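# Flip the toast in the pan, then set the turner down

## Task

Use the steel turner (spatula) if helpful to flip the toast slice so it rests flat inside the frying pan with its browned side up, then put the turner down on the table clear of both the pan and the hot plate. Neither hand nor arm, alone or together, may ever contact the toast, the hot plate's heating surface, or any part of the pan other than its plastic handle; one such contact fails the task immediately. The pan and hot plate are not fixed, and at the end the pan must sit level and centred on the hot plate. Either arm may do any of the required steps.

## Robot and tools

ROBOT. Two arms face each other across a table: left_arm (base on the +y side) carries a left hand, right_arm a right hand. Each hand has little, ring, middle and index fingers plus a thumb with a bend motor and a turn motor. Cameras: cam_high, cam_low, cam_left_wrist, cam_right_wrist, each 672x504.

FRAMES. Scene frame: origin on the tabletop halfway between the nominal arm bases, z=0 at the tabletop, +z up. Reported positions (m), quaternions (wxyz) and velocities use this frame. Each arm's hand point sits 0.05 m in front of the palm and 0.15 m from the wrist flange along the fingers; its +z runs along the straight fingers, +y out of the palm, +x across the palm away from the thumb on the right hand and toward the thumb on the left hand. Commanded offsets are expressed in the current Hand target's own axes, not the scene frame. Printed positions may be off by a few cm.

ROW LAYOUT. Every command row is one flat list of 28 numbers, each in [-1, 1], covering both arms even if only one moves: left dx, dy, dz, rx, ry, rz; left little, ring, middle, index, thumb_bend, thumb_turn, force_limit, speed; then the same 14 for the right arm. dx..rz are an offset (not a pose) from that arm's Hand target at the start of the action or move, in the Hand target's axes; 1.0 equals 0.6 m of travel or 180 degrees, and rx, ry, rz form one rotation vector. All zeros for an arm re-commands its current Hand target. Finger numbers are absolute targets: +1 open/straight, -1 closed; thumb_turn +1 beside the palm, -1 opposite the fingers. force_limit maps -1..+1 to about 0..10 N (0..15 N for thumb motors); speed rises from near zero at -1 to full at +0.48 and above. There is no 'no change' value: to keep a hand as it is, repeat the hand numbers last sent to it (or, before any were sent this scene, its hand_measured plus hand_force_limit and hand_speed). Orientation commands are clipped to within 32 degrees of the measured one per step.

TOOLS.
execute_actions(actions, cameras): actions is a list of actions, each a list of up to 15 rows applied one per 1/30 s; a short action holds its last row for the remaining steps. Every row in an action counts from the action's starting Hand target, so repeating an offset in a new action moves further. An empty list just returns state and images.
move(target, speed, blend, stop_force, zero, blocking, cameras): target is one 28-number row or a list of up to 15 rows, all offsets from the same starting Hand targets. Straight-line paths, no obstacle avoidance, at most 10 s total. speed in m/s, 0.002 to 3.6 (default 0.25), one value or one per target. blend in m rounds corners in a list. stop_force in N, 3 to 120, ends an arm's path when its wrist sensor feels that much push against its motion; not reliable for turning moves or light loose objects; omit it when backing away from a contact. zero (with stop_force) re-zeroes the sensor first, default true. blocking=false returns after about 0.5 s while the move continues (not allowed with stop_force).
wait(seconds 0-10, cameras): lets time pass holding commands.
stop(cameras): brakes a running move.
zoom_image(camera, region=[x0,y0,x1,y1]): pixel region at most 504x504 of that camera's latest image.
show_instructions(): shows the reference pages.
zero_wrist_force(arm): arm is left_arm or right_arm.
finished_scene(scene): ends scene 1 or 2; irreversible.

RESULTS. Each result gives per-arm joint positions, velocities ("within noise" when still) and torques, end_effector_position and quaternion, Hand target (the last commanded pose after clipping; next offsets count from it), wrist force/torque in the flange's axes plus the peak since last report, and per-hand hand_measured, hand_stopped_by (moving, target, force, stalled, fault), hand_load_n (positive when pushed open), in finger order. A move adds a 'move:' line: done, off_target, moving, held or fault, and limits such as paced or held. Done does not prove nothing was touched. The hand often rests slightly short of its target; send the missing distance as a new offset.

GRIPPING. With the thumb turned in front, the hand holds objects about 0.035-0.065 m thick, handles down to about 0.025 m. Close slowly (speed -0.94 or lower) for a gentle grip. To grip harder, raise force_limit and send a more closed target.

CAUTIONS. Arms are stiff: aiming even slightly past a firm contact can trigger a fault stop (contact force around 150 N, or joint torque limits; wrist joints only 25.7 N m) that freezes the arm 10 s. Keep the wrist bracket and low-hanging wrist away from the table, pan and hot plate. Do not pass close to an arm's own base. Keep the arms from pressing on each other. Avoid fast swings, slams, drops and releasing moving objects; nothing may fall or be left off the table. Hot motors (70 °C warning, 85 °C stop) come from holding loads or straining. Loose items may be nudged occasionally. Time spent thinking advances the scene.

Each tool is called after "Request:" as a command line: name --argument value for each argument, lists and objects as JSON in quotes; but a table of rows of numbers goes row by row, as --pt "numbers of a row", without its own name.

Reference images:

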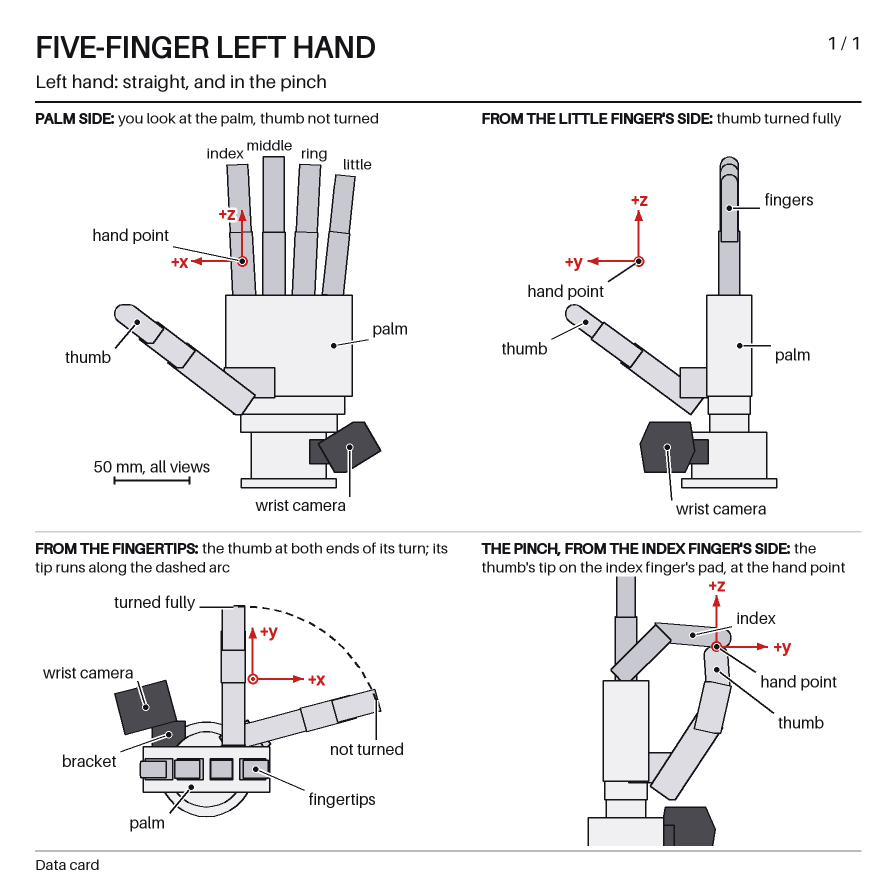

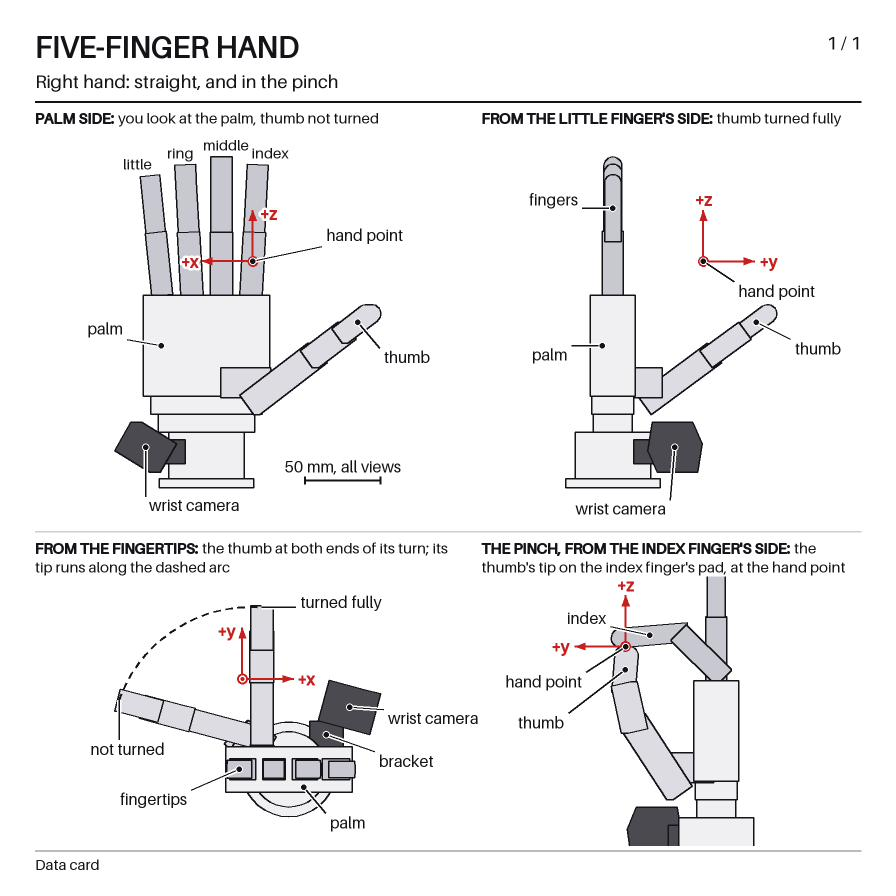

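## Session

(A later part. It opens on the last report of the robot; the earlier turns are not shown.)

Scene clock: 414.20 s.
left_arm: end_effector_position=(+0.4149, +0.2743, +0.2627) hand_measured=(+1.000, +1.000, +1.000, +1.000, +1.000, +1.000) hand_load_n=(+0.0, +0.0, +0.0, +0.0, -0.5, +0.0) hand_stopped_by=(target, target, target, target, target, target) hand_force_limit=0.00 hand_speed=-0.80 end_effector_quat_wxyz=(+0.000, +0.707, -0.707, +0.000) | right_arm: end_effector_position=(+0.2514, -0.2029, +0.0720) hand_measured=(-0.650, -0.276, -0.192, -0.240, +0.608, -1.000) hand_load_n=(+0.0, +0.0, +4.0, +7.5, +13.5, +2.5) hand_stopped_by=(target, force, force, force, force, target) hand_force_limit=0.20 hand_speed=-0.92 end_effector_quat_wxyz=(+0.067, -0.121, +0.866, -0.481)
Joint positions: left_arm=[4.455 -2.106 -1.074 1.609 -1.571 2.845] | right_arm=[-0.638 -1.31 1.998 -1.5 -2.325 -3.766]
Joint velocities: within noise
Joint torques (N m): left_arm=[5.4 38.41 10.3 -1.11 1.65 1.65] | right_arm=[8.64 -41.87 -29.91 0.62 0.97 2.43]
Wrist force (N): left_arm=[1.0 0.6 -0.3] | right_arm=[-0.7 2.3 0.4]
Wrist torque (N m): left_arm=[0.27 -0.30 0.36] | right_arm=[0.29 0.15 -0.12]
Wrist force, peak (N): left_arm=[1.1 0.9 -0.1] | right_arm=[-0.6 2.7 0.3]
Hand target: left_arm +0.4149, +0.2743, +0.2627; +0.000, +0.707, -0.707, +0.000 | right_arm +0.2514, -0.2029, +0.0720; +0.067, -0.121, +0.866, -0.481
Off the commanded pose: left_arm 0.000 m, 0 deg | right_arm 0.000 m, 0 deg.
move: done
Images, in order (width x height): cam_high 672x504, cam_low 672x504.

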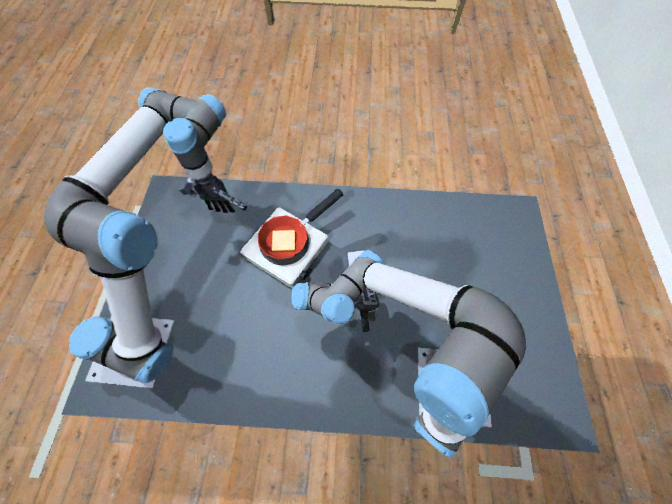

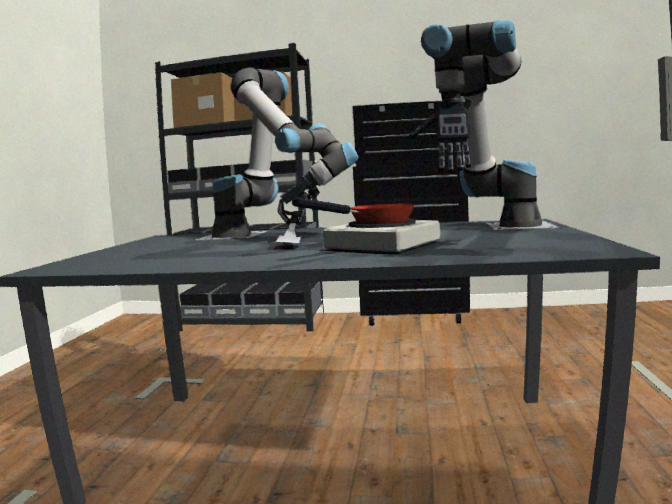

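Request:
move --pt "0 0 0 0 0 0 1 1 1 1 1 1 0 -0.8 -0.1937 -0.3122 -0.2173 0 0 0 -0.65 -0.3 -0.6 -0.7 0.1 -1 0.2 -0.92" --pt "0 0 0 0 0 0 1 1 1 1 1 1 0 -0.8 -0.1937 -0.3122 -0.2173 0 -0.2732 -0.1708 -0.65 -0.3 -0.6 -0.7 0.1 -1 0.2 -0.92" --speed 0.18 --cameras '["cam_high","cam_low","cam_left_wrist","cam_right_wrist"]'

Scene clock: 491.37 s.
left_arm: end_effector_position=(+0.4149, +0.2743, +0.2627) hand_measured=(+1.000, +1.000, +1.000, +1.000, +1.000, +1.000) hand_load_n=(+0.0, +0.0, +0.0, +0.0, +0.0, +0.0) hand_stopped_by=(target, target, target, target, target, target) hand_force_limit=0.00 hand_speed=-0.80 end_effector_quat_wxyz=(+0.000, +0.707, -0.707, +0.000) | right_arm: end_effector_position=(+0.3599, -0.1597, +0.2999) hand_measured=(-0.650, -0.276, -0.192, -0.240, +0.608, -1.000) hand_load_n=(+0.5, +0.0, +3.5, +7.5, +13.5, +2.5) hand_stopped_by=(target, force, force, force, force, target) hand_force_limit=0.20 hand_speed=-0.92 end_effector_quat_wxyz=(+0.291, -0.526, +0.698, -0.388)
Joint positions: left_arm=[4.455 -2.106 -1.074 1.609 -1.571 2.845] | right_arm=[-0.805 -1.666 2.103 -2.701 -2.382 -5.568]
Joint velocities: within noise
Joint torques (N m): left_arm=[6.65 39.11 10.24 -1.18 1.79 1.52] | right_arm=[-10.41 -31.5 -10.5 -4.52 1.38 -3]
Wrist force (N): left_arm=[1.3 0.7 -0.4] | right_arm=[-0.8 2.2 0.6]
Wrist torque (N m): left_arm=[0.29 -0.33 0.37] | right_arm=[0.29 0.19 -0.17]
Wrist force, peak (N): left_arm=[1.4 0.7 -0.2] | right_arm=[-0.2 3.4 1.2]
Hand target: left_arm +0.4149, +0.2743, +0.2627; +0.000, +0.707, -0.707, +0.000 | right_arm +0.3599, -0.1597, +0.2999; +0.291, -0.526, +0.698, -0.388
Off the commanded pose: left_arm 0.000 m, 0 deg | right_arm 0.000 m, 0 deg.
move: done

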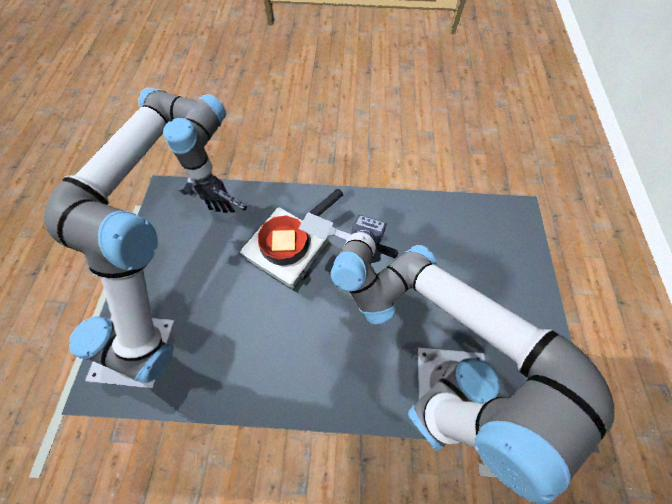

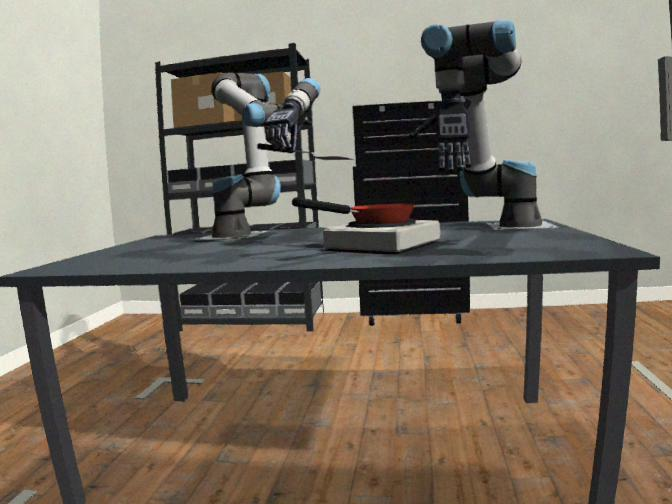

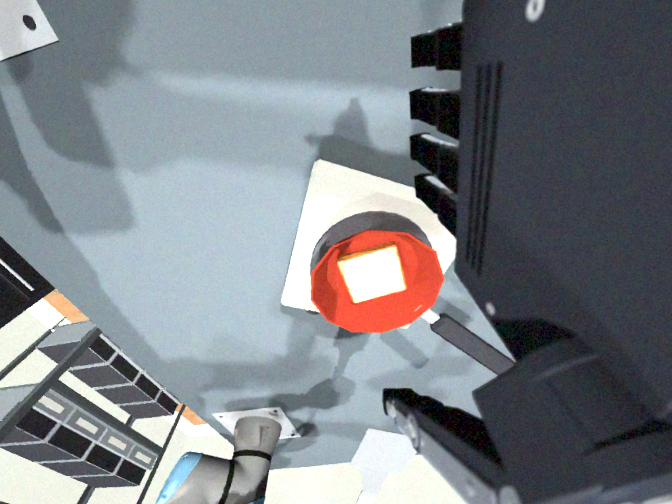

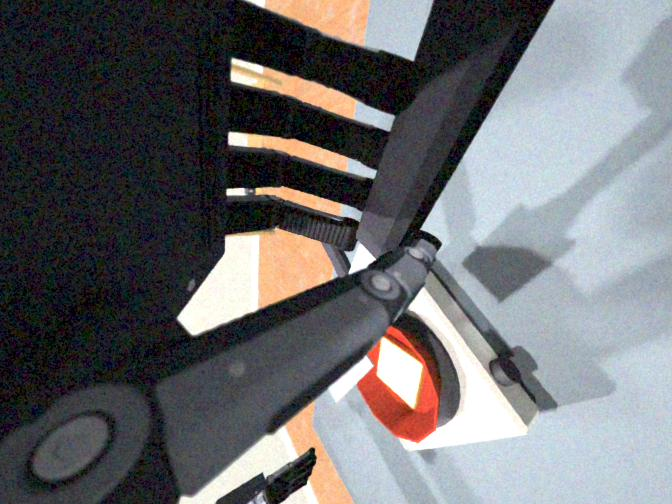

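Request:
zoom_image --camera "cam_high" --region '[290, 190, 380, 260]'

Request:
zoom_image --camera "cam_low" --region '[260, 110, 370, 190]'

Scaled by 5.600.

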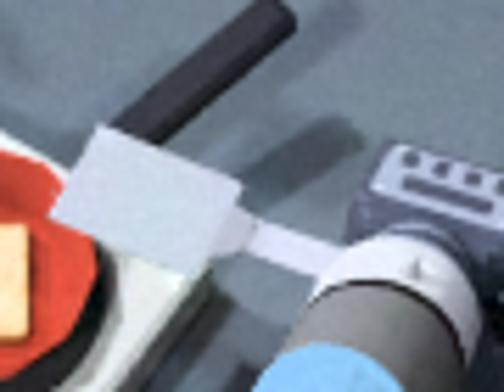

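Scaled by 4.582.

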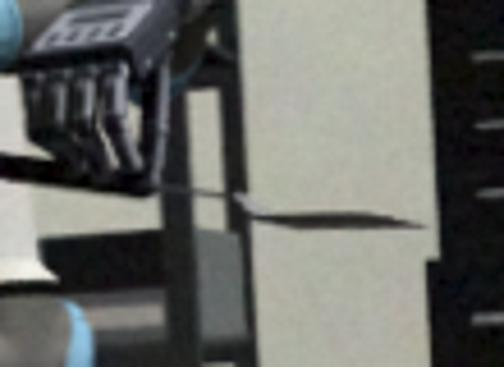

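Request:
move --target '[0,0,0,0,0,0,1,1,1,1,1,1,0,-0.8,-0.2375,-0.1322,0.0387,-0.0827,0.1179,-0.2647,-0.65,-0.3,-0.6,-0.7,0.1,-1,0.2,-0.92]' --speed 0.15 --cameras '["cam_high","cam_low","cam_left_wrist"]'

Request:
zoom_image --camera "cam_high" --region '[245, 190, 345, 290]'

Request:
zoom_image --camera "cam_low" --region '[310, 120, 440, 250]'

Scene clock: 515.07 s.
left_arm: end_effector_position=(+0.4149, +0.2743, +0.2627) hand_measured=(+1.000, +1.000, +1.000, +1.000, +1.000, +1.000) hand_load_n=(+0.0, +0.0, +0.0, +0.0, +0.0, +0.0) hand_stopped_by=(target, target, target, target, target, target) hand_force_limit=0.00 hand_speed=-0.80 end_effector_quat_wxyz=(+0.000, +0.707, -0.707, +0.000) | right_arm: end_effector_position=(+0.4585, -0.0397, +0.3547) hand_measured=(-0.650, -0.276, -0.192, -0.240, +0.608, -1.000) hand_load_n=(+0.0, +0.5, +4.5, +7.5, +12.5, +1.5) hand_stopped_by=(target, force, force, force, force, target) hand_force_limit=0.20 hand_speed=-0.92 end_effector_quat_wxyz=(-0.086, -0.715, +0.511, -0.468)
Joint positions: left_arm=[4.455 -2.106 -1.074 1.609 -1.571 2.845] | right_arm=[-0.714 -1.008 0.945 -1.406 -2.56 -5.722]
Joint velocities: within noise
Joint torques (N m): left_arm=[5.03 37.24 10.29 -1.5 1.63 1.38] | right_arm=[8.62 -35.46 -38.63 -0.74 -3.09 2.34]
Wrist force (N): left_arm=[0.9 0.6 -0.3] | right_arm=[-1.8 0.5 0.5]
Wrist torque (N m): left_arm=[0.26 -0.27 0.35] | right_arm=[0.11 0.20 0.01]
Wrist force, peak (N): left_arm=[1.2 1.0 0.0] | right_arm=[-0.6 2.6 0.6]
Hand target: left_arm +0.4149, +0.2743, +0.2627; +0.000, +0.707, -0.707, +0.000 | right_arm +0.4585, -0.0397, +0.3547; +0.086, +0.715, -0.511, +0.468
Off the commanded pose: left_arm 0.000 m, 0 deg | right_arm 0.000 m, 0 deg.
move: done
Images, in order (width x height): cam_high 672x504, cam_low 672x504, cam_left_wrist 672x504.

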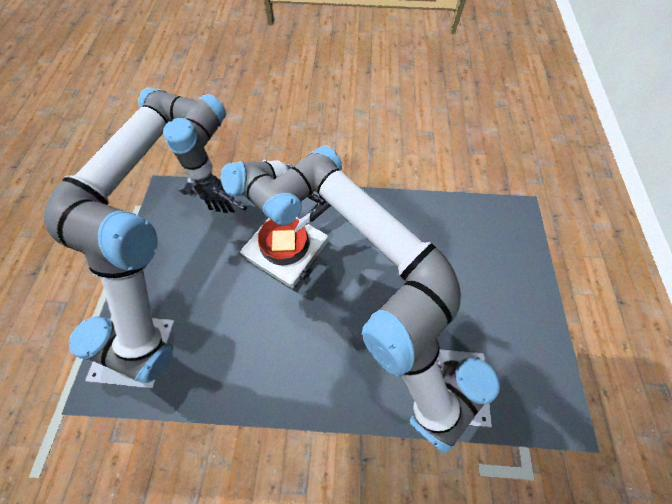

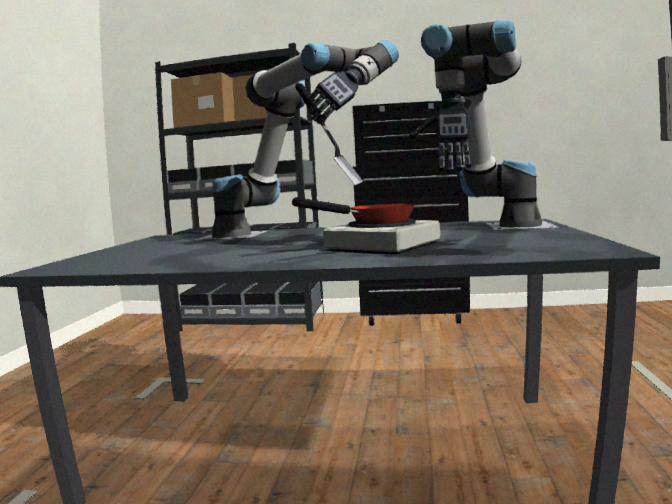

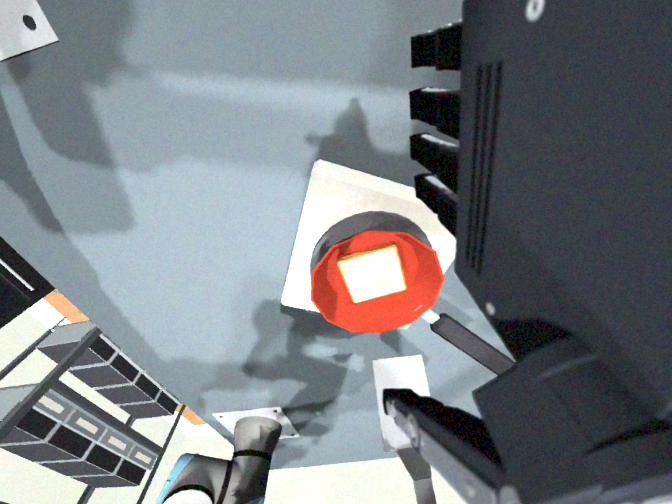

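Scaled by 5.040.

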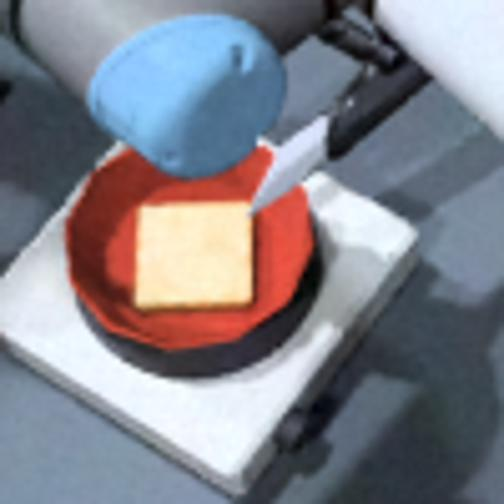

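Scaled by 3.877.

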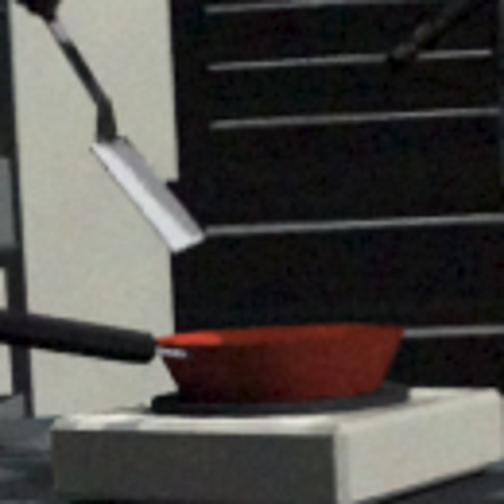

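Request:
move --target '[0,0,0,0,0,0,1,1,1,1,1,1,0,-0.8,-0.0542,0.0062,0.0123,0,0,0,-0.65,-0.3,-0.6,-0.7,0.1,-1,0.2,-0.92]' --speed 0.1 --cameras '["cam_high","cam_low","cam_left_wrist"]'

Request:
zoom_image --camera "cam_high" --region '[250, 200, 330, 280]'

Request:
zoom_image --camera "cam_low" --region '[330, 150, 430, 250]'

Request:
zoom_image --camera "cam_left_wrist" --region '[290, 200, 490, 400]'

Scene clock: 534.97 s.
left_arm: end_effector_position=(+0.4149, +0.2743, +0.2627) hand_measured=(+1.000, +1.000, +1.000, +1.000, +1.000, +1.000) hand_load_n=(+0.0, +0.0, +0.0, +0.0, +0.0, +0.0) hand_stopped_by=(target, target, target, target, target, target) hand_force_limit=0.00 hand_speed=-0.80 end_effector_quat_wxyz=(+0.000, +0.707, -0.707, +0.000) | right_arm: end_effector_position=(+0.4585, -0.0248, +0.3249) hand_measured=(-0.650, -0.276, -0.192, -0.240, +0.608, -1.000) hand_load_n=(+0.0, +0.5, +4.5, +7.5, +12.5, +1.5) hand_stopped_by=(target, force, force, force, force, target) hand_force_limit=0.20 hand_speed=-0.92 end_effector_quat_wxyz=(-0.086, -0.715, +0.511, -0.468)
Joint positions: left_arm=[4.455 -2.106 -1.074 1.609 -1.571 2.845] | right_arm=[-0.701 -0.973 0.96 -1.435 -2.559 -5.697]
Joint velocities: within noise
Joint torques (N m): left_arm=[5.71 37.57 11.15 -1.44 1.62 1.54] | right_arm=[9.66 -37.42 -10.72 -4.04 0.65 2.47]
Wrist force (N): left_arm=[1.1 0.8 0.2] | right_arm=[-1.7 0.8 0.6]
Wrist torque (N m): left_arm=[0.27 -0.29 0.35] | right_arm=[0.15 0.19 0.02]
Wrist force, peak (N): left_arm=[1.4 1.0 -0.1] | right_arm=[-2.2 0.6 0.5]
Hand target: left_arm +0.4149, +0.2743, +0.2627; +0.000, +0.707, -0.707, +0.000 | right_arm +0.4586, -0.0247, +0.3247; +0.086, +0.715, -0.511, +0.468
Off the commanded pose: left_arm 0.000 m, 0 deg | right_arm 0.000 m, 0 deg.
move: done
Images, in order (width x height): cam_high 672x504, cam_low 672x504, cam_left_wrist 672x504.

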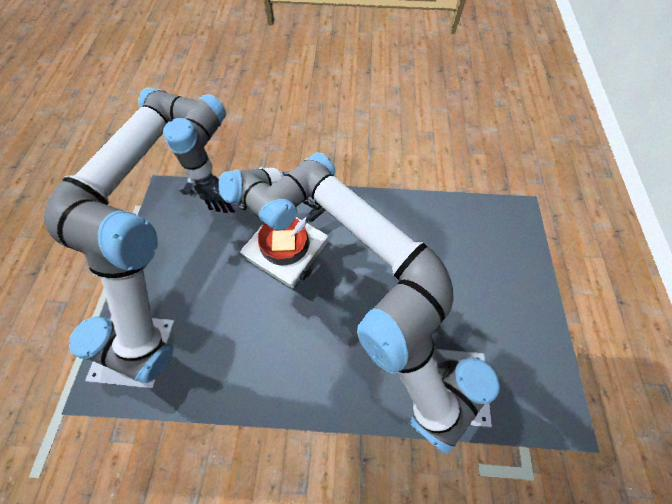

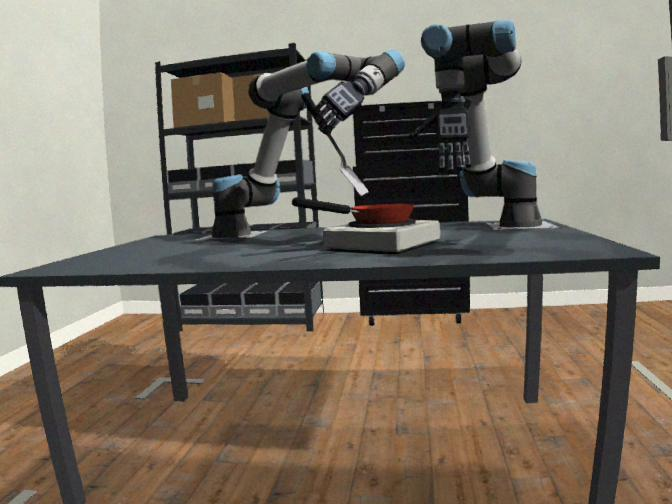

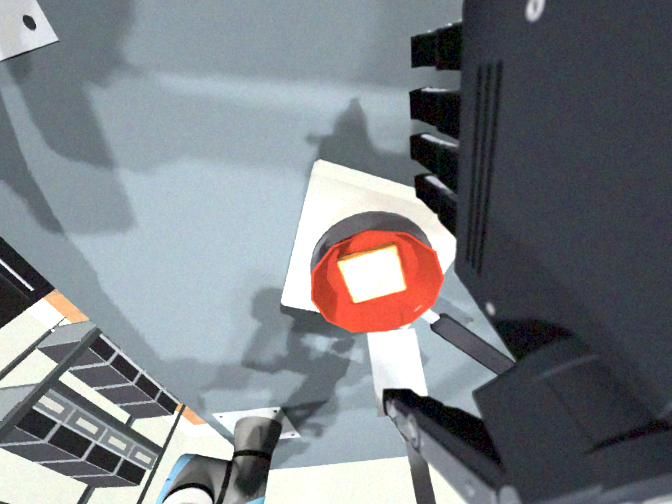

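Scaled by 6.300.

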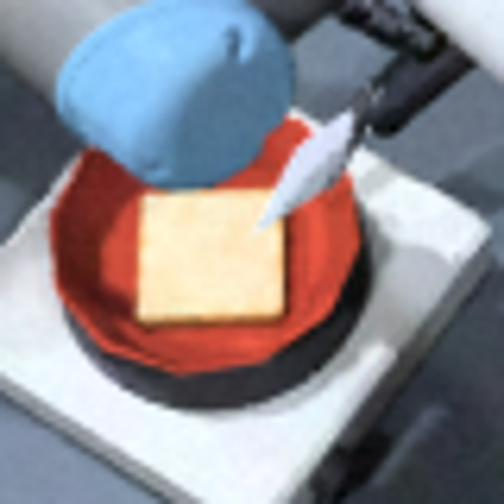

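Scaled by 5.040.

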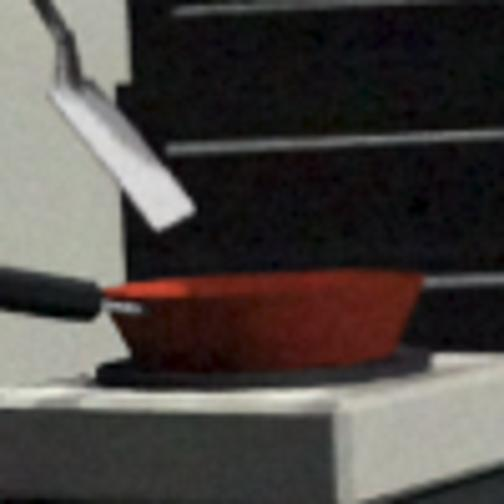

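Scaled by 2.520.

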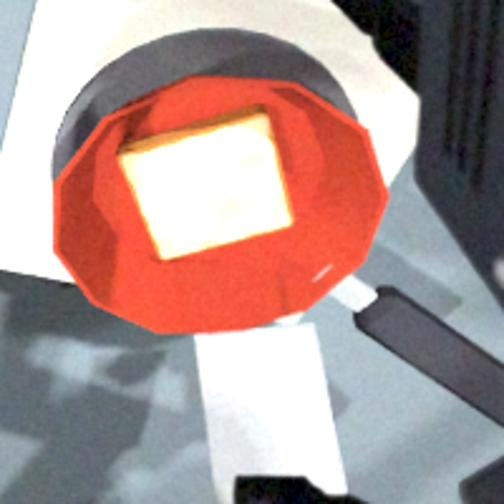

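Request:
move --target '[0,0,0,0,0,0,1,1,1,1,1,1,0,-0.8,-0.0237,0.0062,-0.015,-0.0072,0.0218,-0.0242,-0.65,-0.3,-0.6,-0.7,0.1,-1,0.2,-0.92]' --speed 0.08 --cameras '["cam_high","cam_low","cam_left_wrist"]'

Request:
zoom_image --camera "cam_high" --region '[250, 200, 330, 280]'

Request:
zoom_image --camera "cam_low" --region '[330, 150, 430, 250]'

Request:
zoom_image --camera "cam_left_wrist" --region '[290, 200, 490, 400]'

Scene clock: 550.17 s.
left_arm: end_effector_position=(+0.4149, +0.2743, +0.2627) hand_measured=(+1.000, +1.000, +1.000, +1.000, +1.000, +1.000) hand_load_n=(+0.0, +0.0, +0.0, +0.0, +0.0, +0.0) hand_stopped_by=(target, target, target, target, target, target) hand_force_limit=0.00 hand_speed=-0.80 end_effector_quat_wxyz=(+0.000, +0.707, -0.707, +0.000) | right_arm: end_effector_position=(+0.4498, -0.0118, +0.3175) hand_measured=(-0.650, -0.276, -0.192, -0.240, +0.608, -1.000) hand_load_n=(+0.0, +0.5, +4.5, +8.0, +12.5, +1.5) hand_stopped_by=(target, force, force, force, force, target) hand_force_limit=0.20 hand_speed=-0.92 end_effector_quat_wxyz=(-0.130, -0.717, +0.486, -0.483)
Joint positions: left_arm=[4.455 -2.106 -1.074 1.609 -1.571 2.845] | right_arm=[-0.67 -0.889 0.839 -1.241 -2.595 -5.625]
Joint velocities: within noise
Joint torques (N m): left_arm=[5.32 38.31 9.59 -1.71 1.54 1.38] | right_arm=[8.71 -39.75 -38.78 -0.14 -3.15 2.4]
Wrist force (N): left_arm=[1.1 0.7 -0.2] | right_arm=[-1.8 0.1 0.6]
Wrist torque (N m): left_arm=[0.27 -0.31 0.37] | right_arm=[0.04 0.16 0.01]
Wrist force, peak (N): left_arm=[1.3 0.5 -0.2] | right_arm=[-2.1 0.2 0.6]
Hand target: left_arm +0.4149, +0.2743, +0.2627; +0.000, +0.707, -0.707, +0.000 | right_arm +0.4498, -0.0117, +0.3175; +0.130, +0.717, -0.486, +0.483
Off the commanded pose: left_arm 0.000 m, 0 deg | right_arm 0.000 m, 0 deg.
move: done
Images, in order (width x height): cam_high 672x504, cam_low 672x504, cam_left_wrist 672x504.

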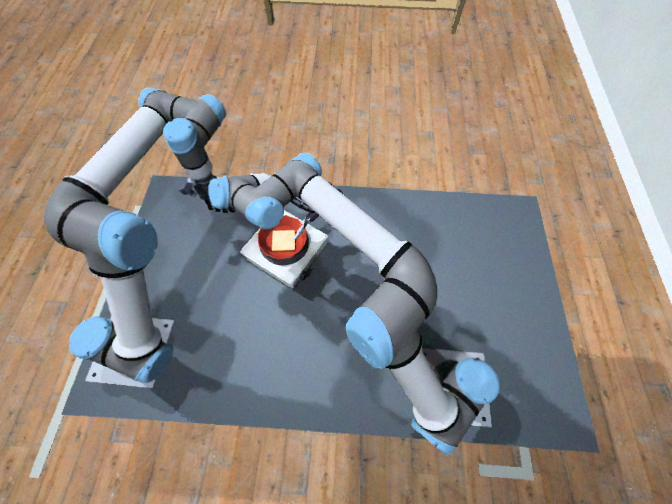

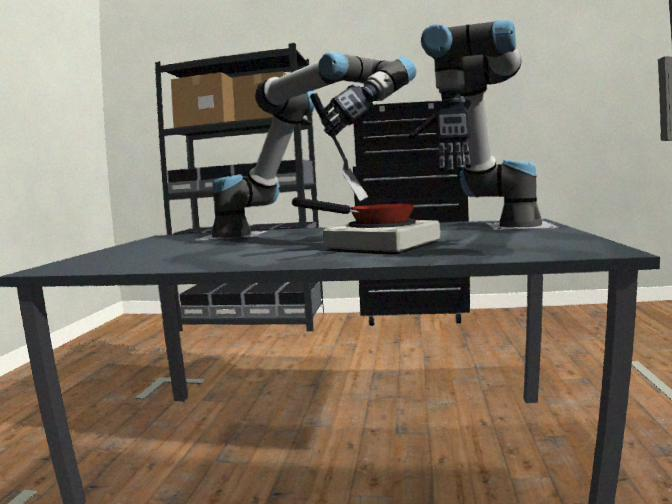

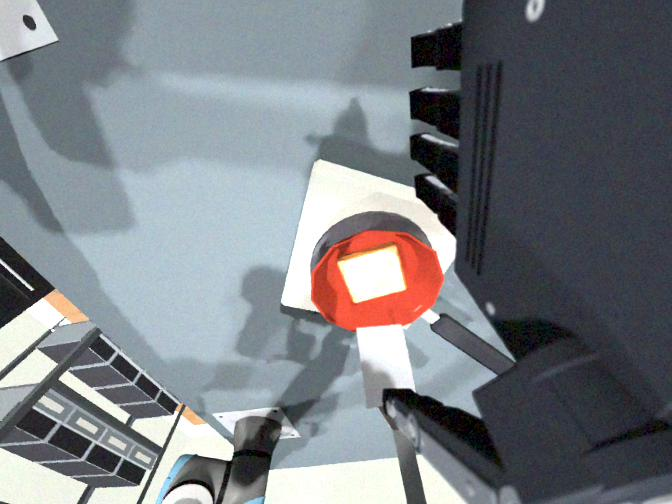

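Scaled by 6.300.

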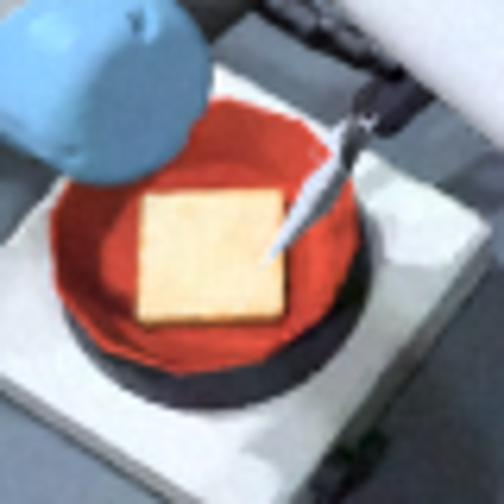

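Scaled by 5.040.

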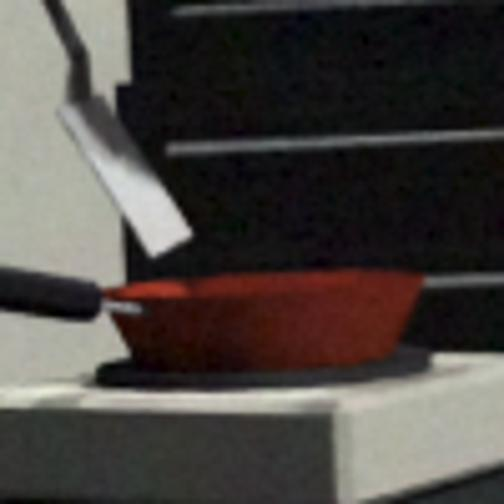

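Scaled by 2.520.

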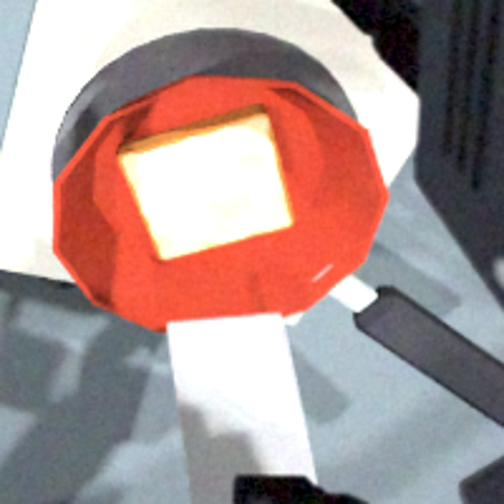

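Request:
move --target '[0,0,0,0,0,0,1,1,1,1,1,1,0,-0.8,-0.0486,0.0191,0.033,0,0,0,-0.65,-0.3,-0.6,-0.7,0.1,-1,0.2,-0.92]' --speed 0.04 --stop_force 4 --cameras '["cam_high","cam_low","cam_left_wrist"]'

Request:
zoom_image --camera "cam_high" --region '[250, 200, 330, 280]'

Request:
zoom_image --camera "cam_left_wrist" --region '[290, 200, 490, 400]'

Scene clock: 561.93 s.
left_arm: end_effector_position=(+0.4149, +0.2743, +0.2627) hand_measured=(+1.000, +1.000, +1.000, +1.000, +1.000, +1.000) hand_load_n=(+0.0, +0.0, +0.0, +0.0, +0.0, +0.0) hand_stopped_by=(target, target, target, target, target, target) hand_force_limit=0.00 hand_speed=-0.80 end_effector_quat_wxyz=(+0.000, +0.707, -0.707, +0.000) | right_arm: end_effector_position=(+0.4498, -0.0137, +0.2805) hand_measured=(-0.650, -0.276, -0.192, -0.240, +0.608, -1.000) hand_load_n=(+0.0, +0.5, +4.5, +7.5, +12.0, +1.0) hand_stopped_by=(target, force, force, force, force, target) hand_force_limit=0.20 hand_speed=-0.92 end_effector_quat_wxyz=(-0.130, -0.717, +0.486, -0.483)
Joint positions: left_arm=[4.455 -2.106 -1.074 1.609 -1.571 2.845] | right_arm=[-0.672 -0.895 0.943 -1.342 -2.596 -5.628]
Joint velocities: within noise
Joint torques (N m): left_arm=[6.36 38.16 11.82 -1.8 1.48 1.57] | right_arm=[-11.19 -65.69 -10.65 -3.72 -3.08 -2.94]
Wrist force (N): left_arm=[0.9 0.5 0.0] | right_arm=[-1.6 0.4 0.7]
Wrist torque (N m): left_arm=[0.24 -0.27 0.35] | right_arm=[0.08 0.13 0.03]
Wrist force, peak (N): left_arm=[1.3 0.7 0.0] | right_arm=[-2.0 0.1 0.8]
Hand target: left_arm +0.4149, +0.2743, +0.2627; +0.000, +0.707, -0.707, +0.000 | right_arm +0.4498, -0.0137, +0.2805; +0.130, +0.717, -0.486, +0.483
Off the commanded pose: left_arm 0.000 m, 0 deg | right_arm 0.000 m, 0 deg.
move: done
Images, in order (width x height): cam_high 672x504, cam_low 672x504, cam_left_wrist 672x504.

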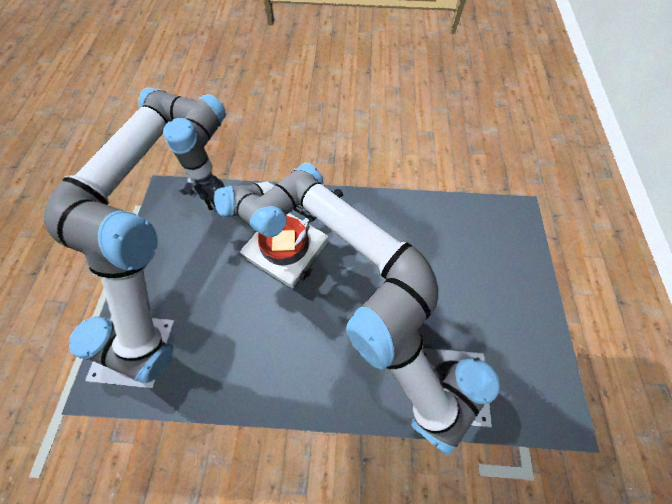

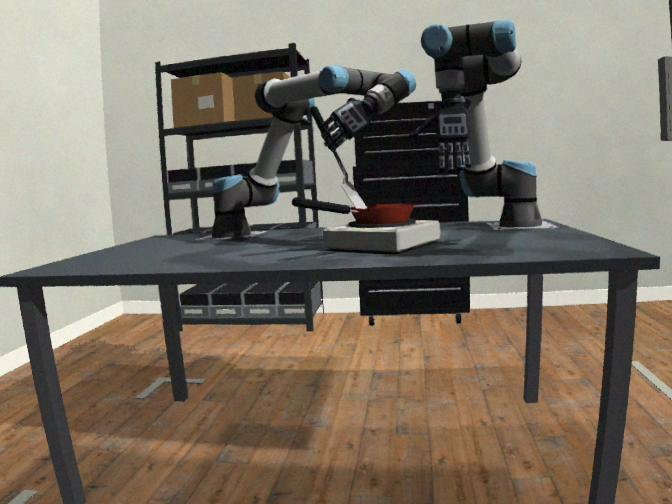

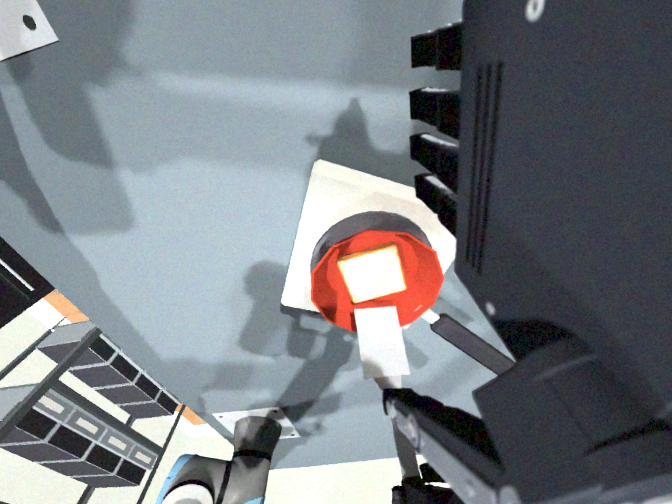

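Scaled by 6.300.

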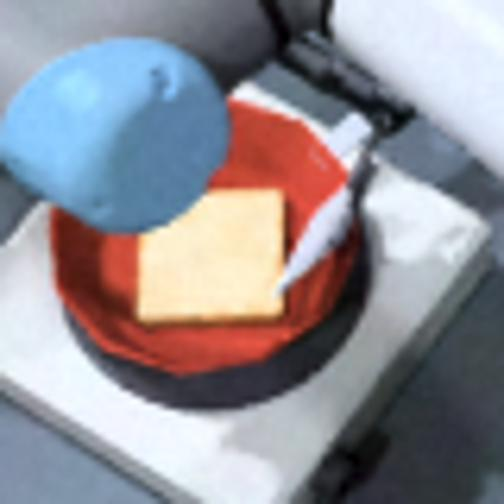

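Scaled by 2.520.

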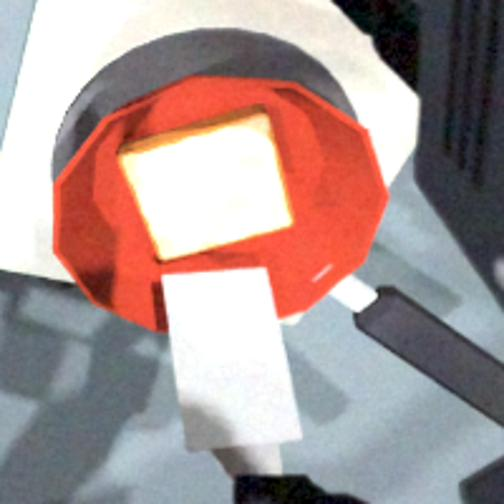

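Request:
move --pt "0 0 0 0 0 0 1 1 1 1 1 1 0 -0.8 0.0043 0.0057 0.004 0 0 0 -0.65 -0.3 -0.6 -0.7 0.1 -1 0.2 -0.92" --pt "0 0 0 0 0 0 1 1 1 1 1 1 0 -0.8 -0.0175 0.0133 0.0173 0 0 0 -0.65 -0.3 -0.6 -0.7 0.1 -1 0.2 -0.92" --speed 0.02 --stop_force 3.5 --cameras '["cam_high","cam_low","cam_left_wrist"]'

Request:
zoom_image --camera "cam_high" --region '[250, 200, 330, 280]'

Request:
zoom_image --camera "cam_left_wrist" --region '[290, 200, 490, 400]'

Scene clock: 584.47 s.
left_arm: end_effector_position=(+0.4149, +0.2743, +0.2627) hand_measured=(+1.000, +1.000, +1.000, +1.000, +1.000, +1.000) hand_load_n=(+0.0, +0.0, +0.0, +0.0, -0.5, +0.0) hand_stopped_by=(target, target, target, target, target, target) hand_force_limit=0.00 hand_speed=-0.80 end_effector_quat_wxyz=(+0.000, +0.707, -0.707, +0.000) | right_arm: end_effector_position=(+0.4485, -0.0185, +0.2645) hand_measured=(-0.650, -0.276, -0.192, -0.240, +0.608, -1.000) hand_load_n=(+0.5, +1.0, +4.5, +7.0, +12.5, +0.0) hand_stopped_by=(target, force, force, force, force, target) hand_force_limit=0.20 hand_speed=-0.92 end_effector_quat_wxyz=(-0.130, -0.717, +0.486, -0.483)
Joint positions: left_arm=[4.455 -2.106 -1.074 1.609 -1.571 2.845] | right_arm=[-0.675 -0.905 1.003 -1.395 -2.596 -5.633]
Joint velocities: within noise
Joint torques (N m): left_arm=[5.39 37.9 12.16 -1.71 1.56 1.31] | right_arm=[-10 -39.72 -10.55 -3.67 -3.13 -2.91]
Wrist force (N): left_arm=[0.8 0.7 -0.2] | right_arm=[-1.6 0.2 0.2]
Wrist torque (N m): left_arm=[0.28 -0.26 0.34] | right_arm=[0.08 0.14 0.04]
Wrist force, peak (N): left_arm=[1.2 0.9 -0.1] | right_arm=[-2.0 0.3 0.6]
Hand target: left_arm +0.4149, +0.2743, +0.2627; +0.000, +0.707, -0.707, +0.000 | right_arm +0.4485, -0.0185, +0.2645; +0.130, +0.717, -0.486, +0.483
Off the commanded pose: left_arm 0.000 m, 0 deg | right_arm 0.000 m, 0 deg.
move: done
Images, in order (width x height): cam_high 672x504, cam_low 672x504, cam_left_wrist 672x504.

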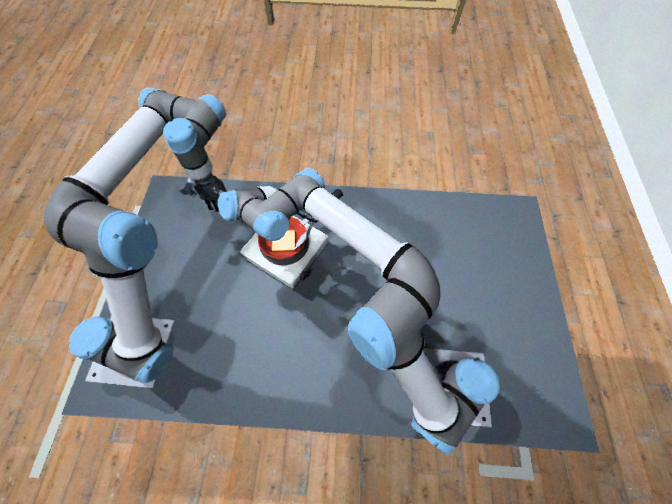

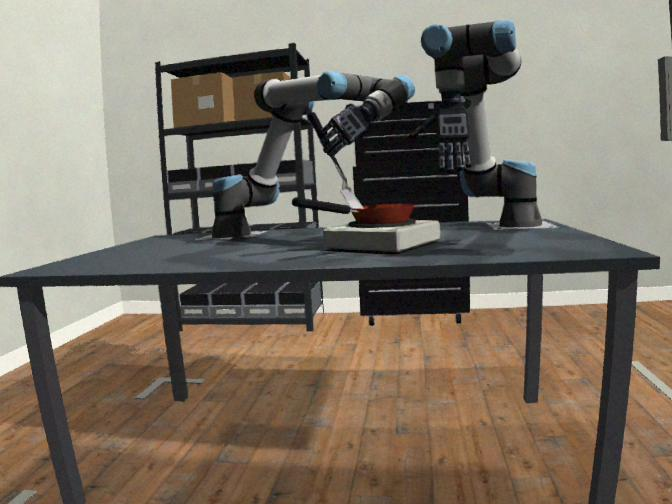

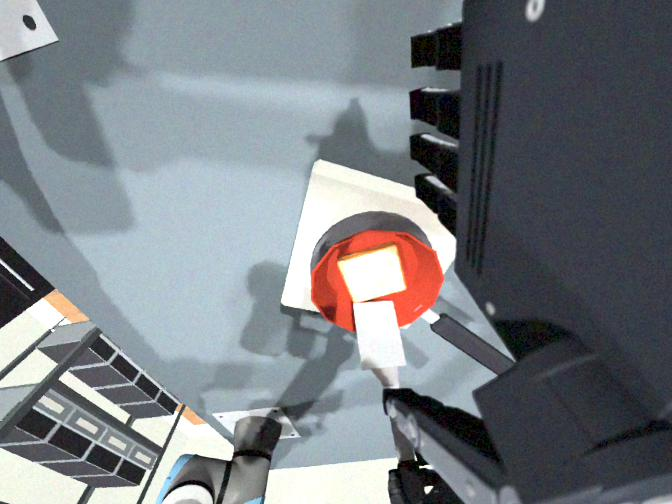

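Scaled by 6.300.

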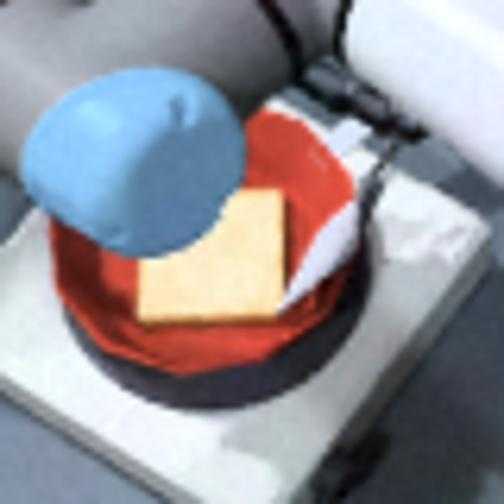

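Scaled by 2.520.

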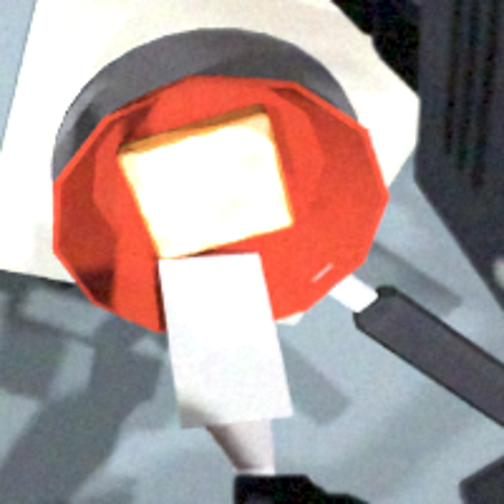

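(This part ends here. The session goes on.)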